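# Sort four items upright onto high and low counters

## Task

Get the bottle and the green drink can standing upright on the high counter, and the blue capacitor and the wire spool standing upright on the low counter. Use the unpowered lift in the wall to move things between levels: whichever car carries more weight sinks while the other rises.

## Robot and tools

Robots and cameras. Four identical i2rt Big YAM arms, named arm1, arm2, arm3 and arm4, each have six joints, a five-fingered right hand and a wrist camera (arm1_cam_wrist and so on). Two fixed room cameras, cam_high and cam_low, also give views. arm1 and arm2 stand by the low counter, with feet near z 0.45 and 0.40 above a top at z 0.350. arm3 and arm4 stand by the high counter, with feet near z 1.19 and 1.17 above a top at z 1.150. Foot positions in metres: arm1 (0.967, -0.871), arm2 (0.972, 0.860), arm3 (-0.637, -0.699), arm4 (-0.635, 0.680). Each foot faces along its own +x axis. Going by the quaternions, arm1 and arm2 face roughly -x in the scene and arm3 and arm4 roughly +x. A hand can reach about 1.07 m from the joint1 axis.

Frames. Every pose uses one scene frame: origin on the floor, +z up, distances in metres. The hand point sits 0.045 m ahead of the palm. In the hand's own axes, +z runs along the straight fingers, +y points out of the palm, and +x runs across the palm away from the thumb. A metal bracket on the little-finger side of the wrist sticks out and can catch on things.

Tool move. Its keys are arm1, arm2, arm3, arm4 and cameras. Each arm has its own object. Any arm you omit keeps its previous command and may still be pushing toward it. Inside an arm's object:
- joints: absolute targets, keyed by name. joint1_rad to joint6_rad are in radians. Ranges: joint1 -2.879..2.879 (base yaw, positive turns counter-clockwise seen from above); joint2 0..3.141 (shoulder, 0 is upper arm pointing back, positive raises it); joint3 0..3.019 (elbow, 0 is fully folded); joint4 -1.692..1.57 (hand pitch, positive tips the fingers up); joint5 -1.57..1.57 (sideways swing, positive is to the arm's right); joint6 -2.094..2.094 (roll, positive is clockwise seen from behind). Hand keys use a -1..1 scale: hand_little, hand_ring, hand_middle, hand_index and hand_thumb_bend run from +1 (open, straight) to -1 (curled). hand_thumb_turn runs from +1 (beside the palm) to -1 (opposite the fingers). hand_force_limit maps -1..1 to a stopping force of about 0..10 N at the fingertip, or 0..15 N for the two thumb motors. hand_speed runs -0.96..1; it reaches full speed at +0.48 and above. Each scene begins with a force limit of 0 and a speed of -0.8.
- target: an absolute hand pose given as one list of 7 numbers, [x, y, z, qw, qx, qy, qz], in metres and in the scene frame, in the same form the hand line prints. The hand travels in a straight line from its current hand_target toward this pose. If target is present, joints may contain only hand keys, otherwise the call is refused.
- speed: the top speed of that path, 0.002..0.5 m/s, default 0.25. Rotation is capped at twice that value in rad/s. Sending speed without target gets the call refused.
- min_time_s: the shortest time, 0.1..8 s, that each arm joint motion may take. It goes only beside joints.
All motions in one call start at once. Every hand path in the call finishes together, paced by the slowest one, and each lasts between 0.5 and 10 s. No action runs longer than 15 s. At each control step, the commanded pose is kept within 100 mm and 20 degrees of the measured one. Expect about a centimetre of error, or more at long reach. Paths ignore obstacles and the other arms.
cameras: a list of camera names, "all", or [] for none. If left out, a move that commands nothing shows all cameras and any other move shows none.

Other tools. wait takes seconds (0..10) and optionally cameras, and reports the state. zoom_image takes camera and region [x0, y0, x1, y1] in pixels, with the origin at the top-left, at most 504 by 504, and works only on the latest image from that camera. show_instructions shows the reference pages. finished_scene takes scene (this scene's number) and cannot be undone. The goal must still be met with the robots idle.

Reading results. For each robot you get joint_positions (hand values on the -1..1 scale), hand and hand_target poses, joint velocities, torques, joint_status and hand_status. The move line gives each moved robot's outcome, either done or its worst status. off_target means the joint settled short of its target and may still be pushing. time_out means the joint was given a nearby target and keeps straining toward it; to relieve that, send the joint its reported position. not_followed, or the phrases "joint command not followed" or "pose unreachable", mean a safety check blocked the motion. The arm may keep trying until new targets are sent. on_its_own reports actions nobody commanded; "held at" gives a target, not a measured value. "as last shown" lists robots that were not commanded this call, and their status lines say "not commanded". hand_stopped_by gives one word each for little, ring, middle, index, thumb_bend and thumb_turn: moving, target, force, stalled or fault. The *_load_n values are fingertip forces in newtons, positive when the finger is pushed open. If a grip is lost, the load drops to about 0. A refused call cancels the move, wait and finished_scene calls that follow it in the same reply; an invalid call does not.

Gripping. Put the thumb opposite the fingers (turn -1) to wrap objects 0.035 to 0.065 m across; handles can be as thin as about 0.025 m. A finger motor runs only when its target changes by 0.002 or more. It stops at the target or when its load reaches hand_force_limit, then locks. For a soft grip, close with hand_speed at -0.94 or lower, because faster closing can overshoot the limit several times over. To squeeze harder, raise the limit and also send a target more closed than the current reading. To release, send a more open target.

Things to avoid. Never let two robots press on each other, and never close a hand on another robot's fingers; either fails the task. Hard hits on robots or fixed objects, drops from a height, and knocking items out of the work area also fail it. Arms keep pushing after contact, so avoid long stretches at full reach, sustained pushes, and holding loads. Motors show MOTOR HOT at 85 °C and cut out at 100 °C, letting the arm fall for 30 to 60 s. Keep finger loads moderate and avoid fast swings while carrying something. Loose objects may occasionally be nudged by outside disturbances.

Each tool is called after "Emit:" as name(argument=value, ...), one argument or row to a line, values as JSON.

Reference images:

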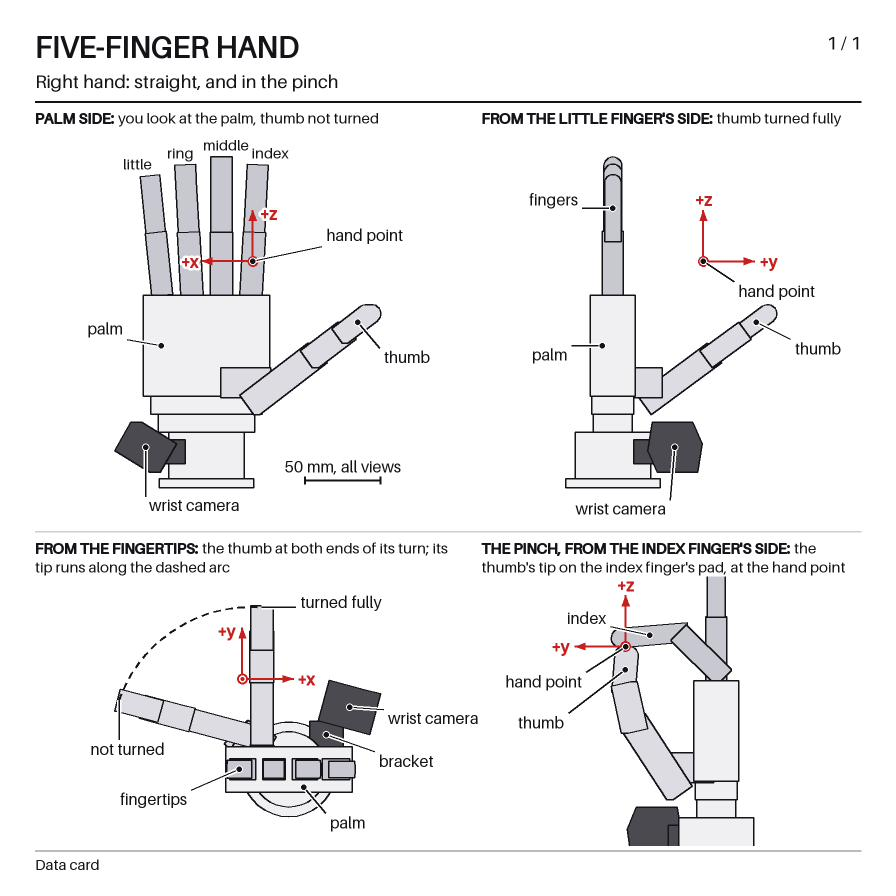

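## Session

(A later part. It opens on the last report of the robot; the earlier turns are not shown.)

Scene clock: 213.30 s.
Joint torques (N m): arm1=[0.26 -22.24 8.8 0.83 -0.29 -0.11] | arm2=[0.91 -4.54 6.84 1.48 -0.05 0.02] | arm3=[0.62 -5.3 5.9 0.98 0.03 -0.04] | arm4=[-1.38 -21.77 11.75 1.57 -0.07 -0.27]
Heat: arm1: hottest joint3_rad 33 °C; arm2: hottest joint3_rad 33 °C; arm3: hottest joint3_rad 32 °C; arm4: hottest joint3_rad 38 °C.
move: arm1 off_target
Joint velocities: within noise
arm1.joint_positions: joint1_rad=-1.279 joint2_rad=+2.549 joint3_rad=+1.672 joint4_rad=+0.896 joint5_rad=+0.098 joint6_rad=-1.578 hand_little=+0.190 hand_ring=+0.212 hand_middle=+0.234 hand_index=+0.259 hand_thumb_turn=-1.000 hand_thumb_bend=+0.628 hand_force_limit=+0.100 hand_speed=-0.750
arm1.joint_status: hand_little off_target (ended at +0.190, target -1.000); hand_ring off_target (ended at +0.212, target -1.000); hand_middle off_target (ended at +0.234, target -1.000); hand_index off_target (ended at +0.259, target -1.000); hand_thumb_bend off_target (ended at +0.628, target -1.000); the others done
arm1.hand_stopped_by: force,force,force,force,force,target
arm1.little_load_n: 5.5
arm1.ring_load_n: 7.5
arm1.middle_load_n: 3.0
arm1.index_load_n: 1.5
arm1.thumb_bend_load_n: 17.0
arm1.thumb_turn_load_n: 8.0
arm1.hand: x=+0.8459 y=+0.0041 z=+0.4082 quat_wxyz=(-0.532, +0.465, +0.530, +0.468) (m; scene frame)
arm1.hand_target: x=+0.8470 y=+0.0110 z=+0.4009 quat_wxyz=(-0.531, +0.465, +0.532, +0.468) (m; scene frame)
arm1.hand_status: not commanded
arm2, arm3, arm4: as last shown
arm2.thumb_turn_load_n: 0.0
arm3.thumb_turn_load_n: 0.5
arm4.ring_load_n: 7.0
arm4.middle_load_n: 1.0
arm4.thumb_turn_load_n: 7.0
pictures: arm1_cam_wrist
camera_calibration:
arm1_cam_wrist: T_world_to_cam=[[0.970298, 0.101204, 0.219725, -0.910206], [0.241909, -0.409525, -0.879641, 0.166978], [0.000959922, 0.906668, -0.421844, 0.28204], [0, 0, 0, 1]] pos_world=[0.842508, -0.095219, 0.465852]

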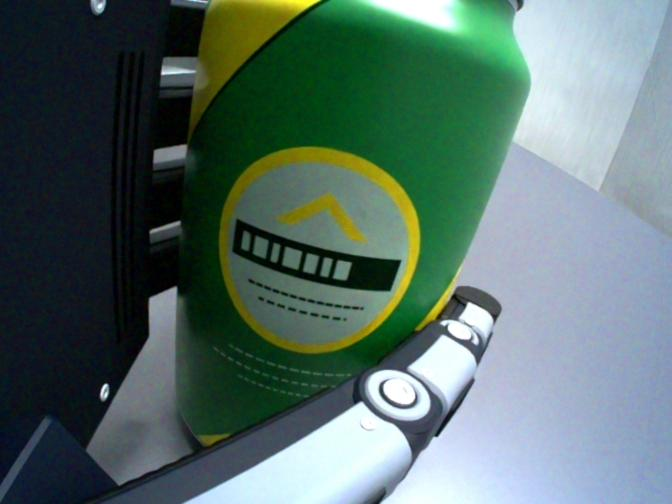

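Emit:
move(
  arm1={"target":[0.844,0.002,0.485,-0.5507,0.4488,0.5135,0.4813],"speed":0.12},
)

Emit:
move(
  arm1={"target":[0.911,-0.455,0.67,-0.5507,0.4488,0.5135,0.4813],"speed":0.25},
)

Emit:
move(
  arm1={"joints":{"joint1_rad":0.30,"joint5_rad":0.2},"min_time_s":3.5},
)

Emit:
move(
  arm1={"target":[0.45,-0.815,0.565,-0.7314,0,0.682,0],"speed":0.2},
  cameras=["arm1_cam_wrist","cam_low"],
)

Emit:
move(
  arm1={"target":[0.20,-0.815,0.53,-0.7314,0,0.682,0],"speed":0.15},
  cameras=["arm1_cam_wrist"],
)

Scene clock: 222.80 s.
Joint torques (N m): arm1=[0.62 -28.34 7.38 1.63 -0.13 -0.13] | arm2=[1.08 -4.42 6.82 1.47 -0.05 0.03] | arm3=[0.56 -5.25 5.93 0.99 0.02 -0.04] | arm4=[-1.38 -21.77 11.77 1.58 -0.07 -0.27]
Heat: arm1: hottest joint3_rad 33 °C; arm2: hottest joint3_rad 33 °C; arm3: hottest joint3_rad 32 °C; arm4: hottest joint3_rad 39 °C.
move: arm1 off_target
Joint velocities: within noise
arm1.joint_positions: joint1_rad=-1.279 joint2_rad=+2.477 joint3_rad=+1.590 joint4_rad=+0.893 joint5_rad=+0.091 joint6_rad=-1.572 hand_little=+0.190 hand_ring=+0.212 hand_middle=+0.234 hand_index=+0.259 hand_thumb_turn=-0.999 hand_thumb_bend=+0.628 hand_force_limit=+0.100 hand_speed=-0.750
arm1.joint_status: not commanded
arm1.hand_stopped_by: force,force,force,force,force,target
arm1.little_load_n: 4.0
arm1.ring_load_n: 6.5
arm1.middle_load_n: 3.5
arm1.index_load_n: 2.5
arm1.thumb_bend_load_n: 16.5
arm1.thumb_turn_load_n: 10.5
arm1.hand: x=+0.8477 y=-0.0103 z=+0.4275 quat_wxyz=(-0.532, +0.467, +0.534, +0.462) (m; scene frame)
arm1.hand_target: x=+0.8428 y=+0.0012 z=+0.4837 quat_wxyz=(-0.553, +0.449, +0.514, +0.478) (m; scene frame)
arm1.hand_status: off_target (0.059 m and 4.5 deg from the pose sent, 0.077 m and 3.7 deg at the start)
arm2.joint_positions: joint1_rad=+1.621 joint2_rad=+1.131 joint3_rad=+0.314 joint4_rad=+0.835 joint5_rad=+0.234 joint6_rad=-1.582 hand_little=+1.000 hand_ring=+1.000 hand_middle=+1.000 hand_index=+1.000 hand_thumb_turn=-1.000 hand_thumb_bend=+1.000 hand_force_limit=+0.000 hand_speed=-0.400
arm2.joint_status: not commanded
arm2.hand_stopped_by: target,target,target,target,target,target
arm2.little_load_n: 0.0
arm2.ring_load_n: 0.0
arm2.middle_load_n: 0.0
arm2.index_load_n: 0.0
arm2.thumb_bend_load_n: 0.0
arm2.thumb_turn_load_n: 0.0
arm2.hand: x=+0.9055 y=+0.4196 z=+0.5959 quat_wxyz=(+0.542, +0.460, -0.529, +0.463) (m; scene frame)
arm2.hand_target: x=+0.9094 y=+0.4202 z=+0.6002 quat_wxyz=(+0.540, +0.459, -0.527, +0.469) (m; scene frame)
arm2.hand_status: not commanded
arm3.joint_positions: joint1_rad=+1.716 joint2_rad=+1.188 joint3_rad=+0.214 joint4_rad=+0.993 joint5_rad=+0.253 joint6_rad=-1.566 hand_little=+1.000 hand_ring=+1.000 hand_middle=+1.000 hand_index=+1.000 hand_thumb_turn=-1.000 hand_thumb_bend=+1.000 hand_force_limit=+0.000 hand_speed=-0.400
arm3.joint_status: not commanded
arm3.hand_stopped_by: target,target,target,target,target,target
arm3.little_load_n: 0.0
arm3.ring_load_n: 0.0
arm3.middle_load_n: 0.0
arm3.index_load_n: 0.0
arm3.thumb_bend_load_n: 0.0
arm3.thumb_turn_load_n: 0.0
arm3.hand: x=-0.5524 y=-0.2891 z=+1.3606 quat_wxyz=(-0.457, +0.542, +0.440, +0.552) (m; scene frame)
arm3.hand_target: x=-0.5547 y=-0.2901 z=+1.3602 quat_wxyz=(-0.453, +0.541, +0.446, +0.551) (m; scene frame)
arm3.hand_status: not commanded
arm4: as last shown
arm4.ring_load_n: 7.5
arm4.middle_load_n: 0.5
arm4.thumb_turn_load_n: 6.5
pictures: none

Scene clock: 225.87 s.
Joint torques (N m): arm1=[1.2 -6.12 8.29 1.36 0.13 -0.34] | arm2=[1.03 -4.37 6.84 1.46 -0.05 0.03] | arm3=[0.62 -5.19 5.91 0.96 0.03 -0.05] | arm4=[-1.38 -21.77 11.75 1.57 -0.07 -0.27]
Heat: arm1: hottest joint3_rad 33 °C; arm2: hottest joint3_rad 33 °C; arm3: hottest joint3_rad 32 °C; arm4: hottest joint3_rad 39 °C.
move: arm1 off_target
Joint velocities: within noise
arm1.joint_positions: joint1_rad=-1.109 joint2_rad=+1.017 joint3_rad=+0.236 joint4_rad=+0.816 joint5_rad=+0.273 joint6_rad=-1.572 hand_little=+0.190 hand_ring=+0.212 hand_middle=+0.234 hand_index=+0.259 hand_thumb_turn=-0.999 hand_thumb_bend=+0.628 hand_force_limit=+0.100 hand_speed=-0.750
arm1.joint_status: not commanded
arm1.hand_stopped_by: force,force,force,force,force,target
arm1.little_load_n: 3.5
arm1.ring_load_n: 6.5
arm1.middle_load_n: 3.5
arm1.index_load_n: 2.5
arm1.thumb_bend_load_n: 16.5
arm1.thumb_turn_load_n: 10.5
arm1.hand: x=+0.9161 y=-0.4584 z=+0.6457 quat_wxyz=(-0.538, +0.467, +0.522, +0.469) (m; scene frame)
arm1.hand_target: x=+0.9126 y=-0.4553 z=+0.6696 quat_wxyz=(-0.549, +0.450, +0.512, +0.483) (m; scene frame)
arm1.hand_status: off_target (0.025 m and 3.0 deg from the pose sent, 0.510 m and 4.5 deg at the start; pose on its path clipped on 19 of 92 steps)
arm2, arm3, arm4: as last shown
arm2.thumb_turn_load_n: 0.5
arm4.middle_load_n: 1.0
arm4.thumb_turn_load_n: 7.0
pictures: none

Scene clock: 229.83 s.
Joint torques (N m): arm1=[0.91 -6.01 8.46 1.43 -0.17 -0.35] | arm2=[1.14 -4.48 6.84 1.46 -0.05 0.03] | arm3=[0.67 -5.25 5.91 0.98 0.03 -0.05] | arm4=[-1.38 -21.77 11.75 1.58 -0.07 -0.27]
Heat: arm1: hottest joint3_rad 33 °C; arm2: hottest joint3_rad 33 °C; arm3: hottest joint3_rad 32 °C; arm4: hottest joint3_rad 39 °C.
move: arm1 done
Joint velocities: within noise
arm1.joint_positions: joint1_rad=+0.294 joint2_rad=+1.017 joint3_rad=+0.236 joint4_rad=+0.816 joint5_rad=+0.203 joint6_rad=-1.572 hand_little=+0.190 hand_ring=+0.212 hand_middle=+0.234 hand_index=+0.259 hand_thumb_turn=-0.999 hand_thumb_bend=+0.628 hand_force_limit=+0.100 hand_speed=-0.750
arm1.joint_status: all done
arm1.hand_stopped_by: force,force,force,force,force,target
arm1.little_load_n: 3.5
arm1.ring_load_n: 6.5
arm1.middle_load_n: 3.5
arm1.index_load_n: 2.0
arm1.thumb_bend_load_n: 16.5
arm1.thumb_turn_load_n: 10.5
arm1.hand: x=+0.5511 y=-0.8645 z=+0.6528 quat_wxyz=(-0.720, -0.002, +0.694, -0.017) (m; scene frame)
arm1.hand_target: x=+0.5476 y=-0.8670 z=+0.6773 quat_wxyz=(-0.738, -0.010, +0.675, -0.014) (m; scene frame)
arm1.hand_status: not commanded
arm2, arm3: as last shown
arm2.middle_load_n: -0.5
arm2.thumb_turn_load_n: 0.0
arm4.joint_positions: joint1_rad=+0.412 joint2_rad=+2.328 joint3_rad=+1.652 joint4_rad=+0.731 joint5_rad=+0.483 joint6_rad=-1.620 hand_little=+0.500 hand_ring=+0.229 hand_middle=+0.263 hand_index=+0.282 hand_thumb_turn=-1.000 hand_thumb_bend=+0.639 hand_force_limit=+0.000 hand_speed=-0.800
arm4.joint_status: not commanded
arm4.hand_stopped_by: target,force,force,force,force,target
arm4.little_load_n: 0.0
arm4.ring_load_n: 7.5
arm4.middle_load_n: 1.0
arm4.index_load_n: 3.0
arm4.thumb_bend_load_n: 14.5
arm4.thumb_turn_load_n: 6.5
arm4.hand: x=+0.1830 y=+0.9462 z=+1.2708 quat_wxyz=(+0.009, +0.689, +0.008, +0.724) (m; scene frame)
arm4.hand_target: x=+0.1999 y=+0.9492 z=+1.3205 quat_wxyz=(+0.001, +0.663, -0.002, +0.749) (m; scene frame)
arm4.hand_status: not commanded
pictures: none

Scene clock: 231.57 s.
Joint torques (N m): arm1=[-0.15 -10.4 5.93 3.08 -0.3 -0.21] | arm2=[0.97 -4.48 6.82 1.48 -0.05 0.03] | arm3=[0.56 -5.3 5.91 0.98 0.03 -0.05] | arm4=[-1.38 -21.77 11.77 1.59 -0.07 -0.27]
Heat: arm1: hottest joint3_rad 33 °C; arm2: hottest joint3_rad 32 °C; arm3: hottest joint3_rad 32 °C; arm4: hottest joint3_rad 39 °C.
move: arm1 off_target
Joint velocities: within noise
arm1.joint_positions: joint1_rad=+0.093 joint2_rad=+1.743 joint3_rad=+0.380 joint4_rad=+1.339 joint5_rad=+0.026 joint6_rad=-1.572 hand_little=+0.190 hand_ring=+0.212 hand_middle=+0.234 hand_index=+0.259 hand_thumb_turn=-0.999 hand_thumb_bend=+0.628 hand_force_limit=+0.100 hand_speed=-0.750
arm1.joint_status: not commanded
arm1.hand_stopped_by: force,force,force,force,force,target
arm1.little_load_n: 3.5
arm1.ring_load_n: 6.5
arm1.middle_load_n: 3.5
arm1.index_load_n: 2.5
arm1.thumb_bend_load_n: 16.5
arm1.thumb_turn_load_n: 10.0
arm1.hand: x=+0.4677 y=-0.8186 z=+0.5356 quat_wxyz=(-0.699, +0.003, +0.715, -0.006) (m; scene frame)
arm1.hand_target: x=+0.4517 y=-0.8151 z=+0.5651 quat_wxyz=(-0.731, +0.001, +0.682, +0.000) (m; scene frame)
arm1.hand_status: off_target (0.035 m and 5.3 deg from the pose sent, 0.143 m and 2.7 deg at the start)
arm2, arm3, arm4: as last shown
arm2.middle_load_n: 0.0
arm3.thumb_turn_load_n: 0.5
arm4.ring_load_n: 7.0
arm4.thumb_bend_load_n: 14.0
arm4.thumb_turn_load_n: 7.0
pictures: arm1_cam_wrist, cam_low
camera_calibration:
arm1_cam_wrist: T_world_to_cam=[[0.0162023, 0.978266, 0.206718, 0.683143], [0.459771, 0.176302, -0.870361, 0.406361], [-0.88789, 0.109145, -0.446922, 0.858311], [0, 0, 0, 1]] pos_world=[0.564184, -0.833618, 0.596061]

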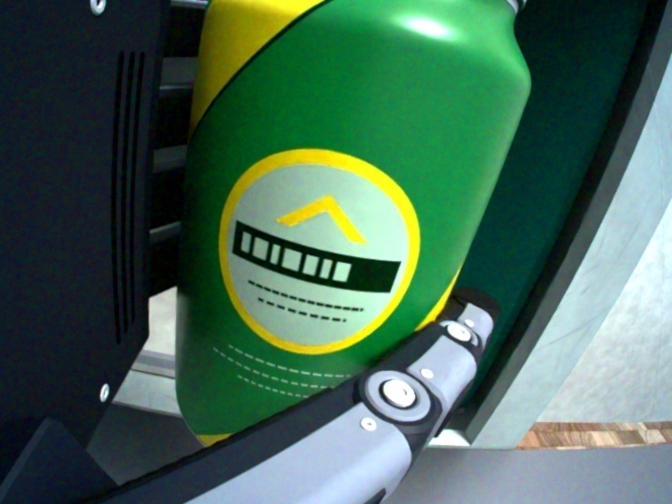

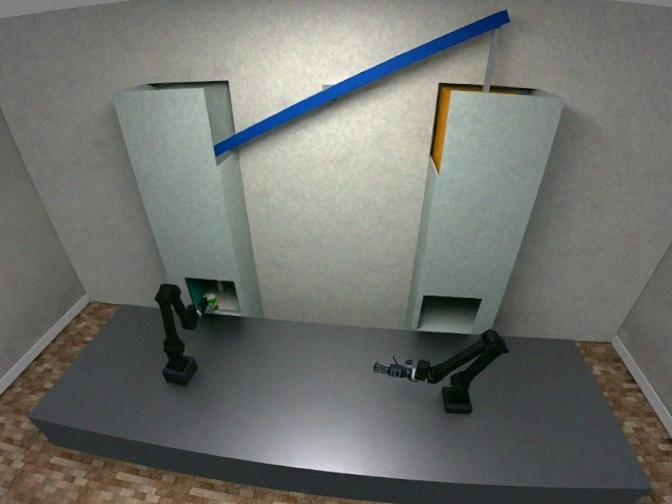

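Scene clock: 233.97 s.
Joint torques (N m): arm1=[-0.21 -20.07 9.18 1.5 -0.28 -0.22] | arm2=[1.03 -4.6 6.75 1.51 -0.04 0.01] | arm3=[0.62 -5.25 5.91 0.99 0.03 -0.04] | arm4=[-1.38 -21.77 11.75 1.58 -0.07 -0.27]
Heat: arm1: hottest joint3_rad 33 °C; arm2: hottest joint3_rad 32 °C; arm3: hottest joint3_rad 32 °C; arm4: hottest joint3_rad 39 °C.
move: arm1 off_target
Joint velocities: within noise
arm1.joint_positions: joint1_rad=+0.084 joint2_rad=+2.168 joint3_rad=+1.105 joint4_rad=+1.060 joint5_rad=+0.016 joint6_rad=-1.572 hand_little=+0.190 hand_ring=+0.212 hand_middle=+0.234 hand_index=+0.259 hand_thumb_turn=-0.999 hand_thumb_bend=+0.628 hand_force_limit=+0.100 hand_speed=-0.750
arm1.joint_status: not commanded
arm1.hand_stopped_by: force,force,force,force,force,target
arm1.little_load_n: 3.5
arm1.ring_load_n: 6.5
arm1.middle_load_n: 3.5
arm1.index_load_n: 2.5
arm1.thumb_bend_load_n: 16.5
arm1.thumb_turn_load_n: 10.5
arm1.hand: x=+0.2223 y=-0.8216 z=+0.4958 quat_wxyz=(-0.707, +0.003, +0.707, -0.007) (m; scene frame)
arm1.hand_target: x=+0.2028 y=-0.8151 z=+0.5305 quat_wxyz=(-0.731, +0.000, +0.682, +0.000) (m; scene frame)
arm1.hand_status: off_target (0.041 m and 4.1 deg from the pose sent, 0.268 m and 5.3 deg at the start)
arm2, arm3, arm4: as last shown
arm3.thumb_turn_load_n: 0.0
arm4.ring_load_n: 7.5
arm4.middle_load_n: 0.5
arm4.thumb_turn_load_n: 6.5
pictures: arm1_cam_wrist
camera_calibration:
arm1_cam_wrist: T_world_to_cam=[[0.0194755, 0.978419, 0.205709, 0.698258], [0.440416, 0.176315, -0.880311, 0.494275], [-0.897583, 0.107742, -0.427478, 0.614258], [0, 0, 0, 1]] pos_world=[0.320061, -0.836518, 0.55406]

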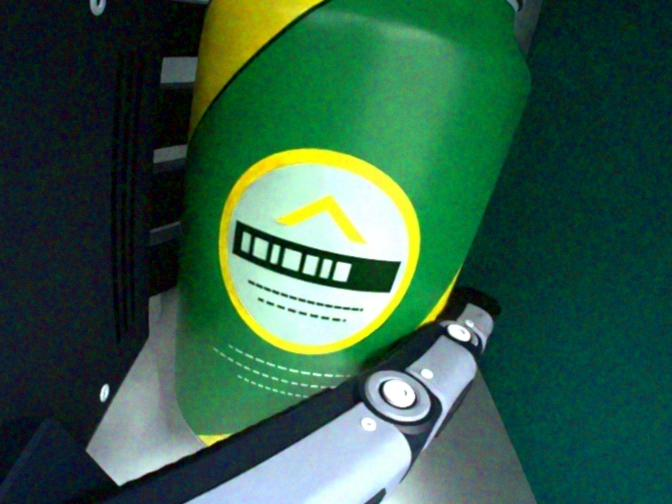

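Emit:
move(
  arm1={"target":[0.20,-0.812,0.455,-0.7314,0,0.682,0],"speed":0.08},
)

Emit:
move(
  arm1={"target":[0.20,-0.812,0.43,-0.7314,0,0.682,0],"speed":0.05},
  cameras=["arm1_cam_wrist"],
)

Scene clock: 238.30 s.
Joint torques (N m): arm1=[-0.26 -20.89 7.77 3.11 -0.28 -0.22] | arm2=[1.03 -4.42 6.8 1.51 -0.05 0.03] | arm3=[0.62 -5.25 5.9 0.98 0.03 -0.04] | arm4=[-1.32 -21.71 11.77 1.58 -0.07 -0.27]
Heat: arm1: hottest joint3_rad 33 °C; arm2: hottest joint3_rad 32 °C; arm3: hottest joint3_rad 32 °C; arm4: hottest joint3_rad 40 °C.
move: arm1 off_target
Joint velocities: within noise
arm1.joint_positions: joint1_rad=+0.076 joint2_rad=+2.345 joint3_rad=+1.153 joint4_rad=+1.150 joint5_rad=+0.008 joint6_rad=-1.572 hand_little=+0.190 hand_ring=+0.212 hand_middle=+0.234 hand_index=+0.259 hand_thumb_turn=-0.999 hand_thumb_bend=+0.628 hand_force_limit=+0.100 hand_speed=-0.750
arm1.joint_status: not commanded
arm1.hand_stopped_by: force,force,force,force,force,target
arm1.little_load_n: 3.5
arm1.ring_load_n: 7.0
arm1.middle_load_n: 3.5
arm1.index_load_n: 2.5
arm1.thumb_bend_load_n: 16.5
arm1.thumb_turn_load_n: 10.5
arm1.hand: x=+0.2238 y=-0.8186 z=+0.4122 quat_wxyz=(-0.693, +0.003, +0.721, -0.007) (m; scene frame)
arm1.hand_target: x=+0.2030 y=-0.8120 z=+0.4560 quat_wxyz=(-0.732, +0.000, +0.682, +0.000) (m; scene frame)
arm1.hand_status: off_target (0.049 m and 6.3 deg from the pose sent, 0.047 m and 4.1 deg at the start)
arm2, arm3, arm4: as last shown
arm3.thumb_bend_load_n: 0.5
arm4.thumb_bend_load_n: 14.5
pictures: none

Scene clock: 239.40 s.
Joint torques (N m): arm1=[-0.15 -19.9 7.27 2.77 -0.32 -0.21] | arm2=[1.03 -4.48 6.86 1.5 -0.05 0.04] | arm3=[0.62 -5.25 5.91 0.99 0.03 -0.04] | arm4=[-1.32 -21.77 11.77 1.59 -0.07 -0.26]
Heat: arm1: hottest joint3_rad 33 °C; arm2: hottest joint3_rad 32 °C; arm3: hottest joint3_rad 32 °C; arm4: hottest joint3_rad 40 °C.
move: arm1 off_target
Joint velocities: within noise
arm1.joint_positions: joint1_rad=+0.076 joint2_rad=+2.390 joint3_rad=+1.186 joint4_rad=+1.193 joint5_rad=+0.008 joint6_rad=-1.573 hand_little=+0.190 hand_ring=+0.212 hand_middle=+0.234 hand_index=+0.259 hand_thumb_turn=-0.999 hand_thumb_bend=+0.628 hand_force_limit=+0.100 hand_speed=-0.750
arm1.joint_status: not commanded
arm1.hand_stopped_by: force,force,force,force,force,target
arm1.little_load_n: 4.0
arm1.ring_load_n: 7.0
arm1.middle_load_n: 3.0
arm1.index_load_n: 2.0
arm1.thumb_bend_load_n: 16.5
arm1.thumb_turn_load_n: 10.0
arm1.hand: x=+0.2171 y=-0.8185 z=+0.4049 quat_wxyz=(-0.704, +0.003, +0.710, -0.006) (m; scene frame)
arm1.hand_target: x=+0.2017 y=-0.8120 z=+0.4302 quat_wxyz=(-0.731, +0.000, +0.683, +0.000) (m; scene frame)
arm1.hand_status: off_target (0.031 m and 4.5 deg from the pose sent, 0.030 m and 6.3 deg at the start)
arm2, arm3, arm4: as last shown
arm2.ring_load_n: -0.5
arm2.thumb_turn_load_n: 0.5
arm3.thumb_bend_load_n: 0.0
pictures: arm1_cam_wrist
camera_calibration:
arm1_cam_wrist: T_world_to_cam=[[0.0180249, 0.978095, 0.207378, 0.713375], [0.447242, 0.177617, -0.8766, 0.414109], [-0.894231, 0.108549, -0.434244, 0.573157], [0, 0, 0, 1]] pos_world=[0.314469, -0.833517, 0.46396]

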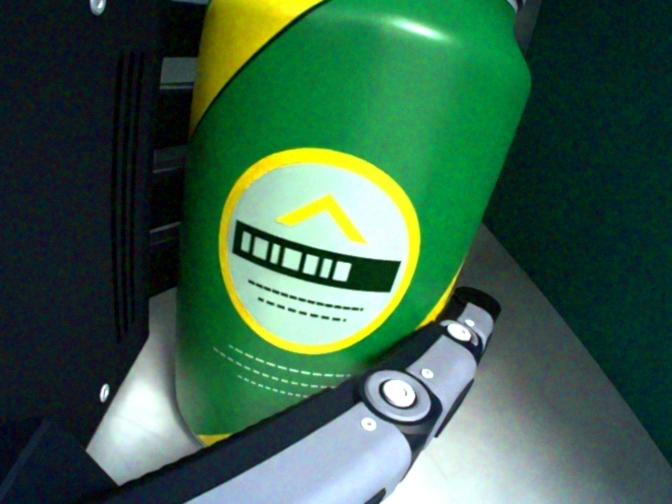

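Emit:
move(
  arm1={"target":[0.203,-0.812,0.415,-0.7263,0,0.6874,0],"speed":0.05},
)

Emit:
move(
  arm1={"joints":{"hand_speed":-0.4,"hand_little":1,"hand_ring":1,"hand_middle":1,"hand_index":1,"hand_thumb_bend":1}},
)

Emit:
move(
  arm1={"target":[0.38,-0.812,0.418,-0.715,0,0.699,0],"speed":0.12},
  cameras=["arm1_cam_wrist"],
)

Emit:
move(
  arm1={"target":[0.60,-0.85,0.60,-0.715,0,0.699,0],"speed":0.25},
  arm4={"target":[0.205,0.952,1.255,0,0.6625,0,0.7489],"speed":0.08},
  cameras=["arm4_cam_wrist"],
)

Scene clock: 245.53 s.
Joint torques (N m): arm1=[-0.21 -18.78 6.86 2.37 -0.32 -0.19] | arm2=[1.2 -4.48 6.82 1.44 -0.06 0.03] | arm3=[0.62 -5.25 5.9 0.98 0.02 -0.05] | arm4=[-1.38 -21.77 11.75 1.58 -0.07 -0.27]
Heat: arm1: hottest joint3_rad 34 °C; arm2: hottest joint3_rad 32 °C; arm3: hottest joint3_rad 32 °C; arm4: hottest joint3_rad 40 °C.
move: arm1 off_target
Joint velocities: within noise
arm1.joint_positions: joint1_rad=+0.076 joint2_rad=+2.402 joint3_rad=+1.197 joint4_rad=+1.209 joint5_rad=+0.008 joint6_rad=-1.573 hand_little=+0.190 hand_ring=+0.212 hand_middle=+0.234 hand_index=+0.259 hand_thumb_turn=-0.999 hand_thumb_bend=+0.628 hand_force_limit=+0.100 hand_speed=-0.750
arm1.joint_status: not commanded
arm1.hand_stopped_by: force,force,force,force,force,target
arm1.little_load_n: 5.0
arm1.ring_load_n: 7.0
arm1.middle_load_n: 3.0
arm1.index_load_n: 1.5
arm1.thumb_bend_load_n: 16.5
arm1.thumb_turn_load_n: 9.0
arm1.hand: x=+0.2147 y=-0.8185 z=+0.4044 quat_wxyz=(-0.709, +0.003, +0.705, -0.006) (m; scene frame)
arm1.hand_target: x=+0.2038 y=-0.8120 z=+0.4152 quat_wxyz=(-0.726, +0.000, +0.688, +0.000) (m; scene frame)
arm1.hand_status: off_target (0.017 m and 2.9 deg from the pose sent, 0.019 m and 3.7 deg at the start)
arm2, arm3, arm4: as last shown
arm2.ring_load_n: 0.0
arm4.middle_load_n: 1.0
pictures: none

Scene clock: 246.50 s.
Joint torques (N m): arm1=[-0.09 -19.02 6.06 2.15 -0.24 -0.18] | arm2=[1.03 -4.31 6.84 1.5 -0.06 0.03] | arm3=[0.62 -5.25 5.91 0.98 0.03 -0.05] | arm4=[-1.38 -21.77 11.77 1.59 -0.07 -0.27]
Heat: arm1: hottest joint3_rad 34 °C; arm2: hottest joint3_rad 32 °C; arm3: hottest joint3_rad 32 °C; arm4: hottest joint3_rad 40 °C.
move: arm1 done
Joint velocities: within noise
arm1.joint_positions: joint1_rad=+0.075 joint2_rad=+2.403 joint3_rad=+1.208 joint4_rad=+1.216 joint5_rad=+0.003 joint6_rad=-1.573 hand_little=+1.000 hand_ring=+1.000 hand_middle=+1.000 hand_index=+1.000 hand_thumb_turn=-1.000 hand_thumb_bend=+1.000 hand_force_limit=+0.100 hand_speed=-0.400
arm1.joint_status: all done
arm1.hand_stopped_by: target,target,target,target,target,target
arm1.little_load_n: 0.0
arm1.ring_load_n: 0.0
arm1.middle_load_n: 0.0
arm1.index_load_n: 0.0
arm1.thumb_bend_load_n: 0.0
arm1.thumb_turn_load_n: 0.0
arm1.hand: x=+0.2101 y=-0.8185 z=+0.4103 quat_wxyz=(-0.716, +0.002, +0.698, -0.007) (m; scene frame)
arm1.hand_target: x=+0.2036 y=-0.8125 z=+0.4155 quat_wxyz=(-0.726, -0.001, +0.687, -0.001) (m; scene frame)
arm1.hand_status: not commanded
arm2.joint_positions: joint1_rad=+1.621 joint2_rad=+1.131 joint3_rad=+0.314 joint4_rad=+0.835 joint5_rad=+0.234 joint6_rad=-1.582 hand_little=+1.000 hand_ring=+1.000 hand_middle=+1.000 hand_index=+1.000 hand_thumb_turn=-1.000 hand_thumb_bend=+1.000 hand_force_limit=+0.000 hand_speed=-0.400
arm2.joint_status: not commanded
arm2.hand_stopped_by: target,target,target,target,target,target
arm2.little_load_n: 0.0
arm2.ring_load_n: 0.0
arm2.middle_load_n: 0.0
arm2.index_load_n: 0.0
arm2.thumb_bend_load_n: 0.0
arm2.thumb_turn_load_n: 0.0
arm2.hand: x=+0.9055 y=+0.4196 z=+0.5959 quat_wxyz=(+0.542, +0.460, -0.529, +0.463) (m; scene frame)
arm2.hand_target: x=+0.9094 y=+0.4202 z=+0.6002 quat_wxyz=(+0.540, +0.459, -0.527, +0.469) (m; scene frame)
arm2.hand_status: not commanded
arm3.joint_positions: joint1_rad=+1.716 joint2_rad=+1.188 joint3_rad=+0.214 joint4_rad=+0.993 joint5_rad=+0.253 joint6_rad=-1.566 hand_little=+1.000 hand_ring=+1.000 hand_middle=+1.000 hand_index=+1.000 hand_thumb_turn=-1.000 hand_thumb_bend=+1.000 hand_force_limit=+0.000 hand_speed=-0.400
arm3.joint_status: not commanded
arm3.hand_stopped_by: target,target,target,target,target,target
arm3.little_load_n: 0.0
arm3.ring_load_n: 0.0
arm3.middle_load_n: 0.0
arm3.index_load_n: 0.0
arm3.thumb_bend_load_n: 0.0
arm3.thumb_turn_load_n: 0.5
arm3.hand: x=-0.5524 y=-0.2891 z=+1.3606 quat_wxyz=(-0.457, +0.542, +0.440, +0.552) (m; scene frame)
arm3.hand_target: x=-0.5547 y=-0.2901 z=+1.3602 quat_wxyz=(-0.453, +0.541, +0.446, +0.551) (m; scene frame)
arm3.hand_status: not commanded
arm4: as last shown
pictures: none

Scene clock: 248.67 s.
Joint torques (N m): arm1=[0.03 -16.44 1.13 2.19 0.08 -0.15] | arm2=[1.03 -4.6 6.83 1.47 -0.05 0.02] | arm3=[0.56 -5.25 5.91 0.98 0.03 -0.04] | arm4=[-1.32 -21.71 11.77 1.58 -0.07 -0.27]
Heat: arm1: hottest joint3_rad 33 °C; arm2: hottest joint3_rad 32 °C; arm3: hottest joint3_rad 32 °C; arm4: hottest joint3_rad 40 °C.
move: arm1 off_target
Joint velocities: within noise
arm1.joint_positions: joint1_rad=+0.075 joint2_rad=+2.290 joint3_rad=+0.710 joint4_rad=+1.551 joint5_rad=+0.006 joint6_rad=-1.573 hand_little=+1.000 hand_ring=+1.000 hand_middle=+1.000 hand_index=+1.000 hand_thumb_turn=-1.000 hand_thumb_bend=+1.000 hand_force_limit=+0.100 hand_speed=-0.400
arm1.joint_status: not commanded
arm1.hand_stopped_by: target,target,target,target,target,target
arm1.little_load_n: -0.5
arm1.ring_load_n: 0.0
arm1.middle_load_n: 0.0
arm1.index_load_n: 0.0
arm1.thumb_bend_load_n: 0.0
arm1.thumb_turn_load_n: 0.5
arm1.hand: x=+0.3809 y=-0.8161 z=+0.4047 quat_wxyz=(-0.697, +0.002, +0.717, -0.006) (m; scene frame)
arm1.hand_target: x=+0.3801 y=-0.8114 z=+0.4178 quat_wxyz=(-0.709, +0.002, +0.705, +0.001) (m; scene frame)
arm1.hand_status: off_target (0.014 m and 2.9 deg from the pose sent, 0.170 m and 0.8 deg at the start; a joint's target at an end of its range on 23 of 65 steps)
arm2, arm3, arm4: as last shown
arm2.ring_load_n: 0.5
arm3.thumb_turn_load_n: 0.0
arm4.middle_load_n: 0.5
pictures: arm1_cam_wrist
camera_calibration:
arm1_cam_wrist: T_world_to_cam=[[0.0133368, 0.978057, 0.207911, 0.709602], [0.464033, 0.178129, -0.867723, 0.330708], [-0.885717, 0.108051, -0.451475, 0.722593], [0, 0, 0, 1]] pos_world=[0.47709, -0.831017, 0.465661]

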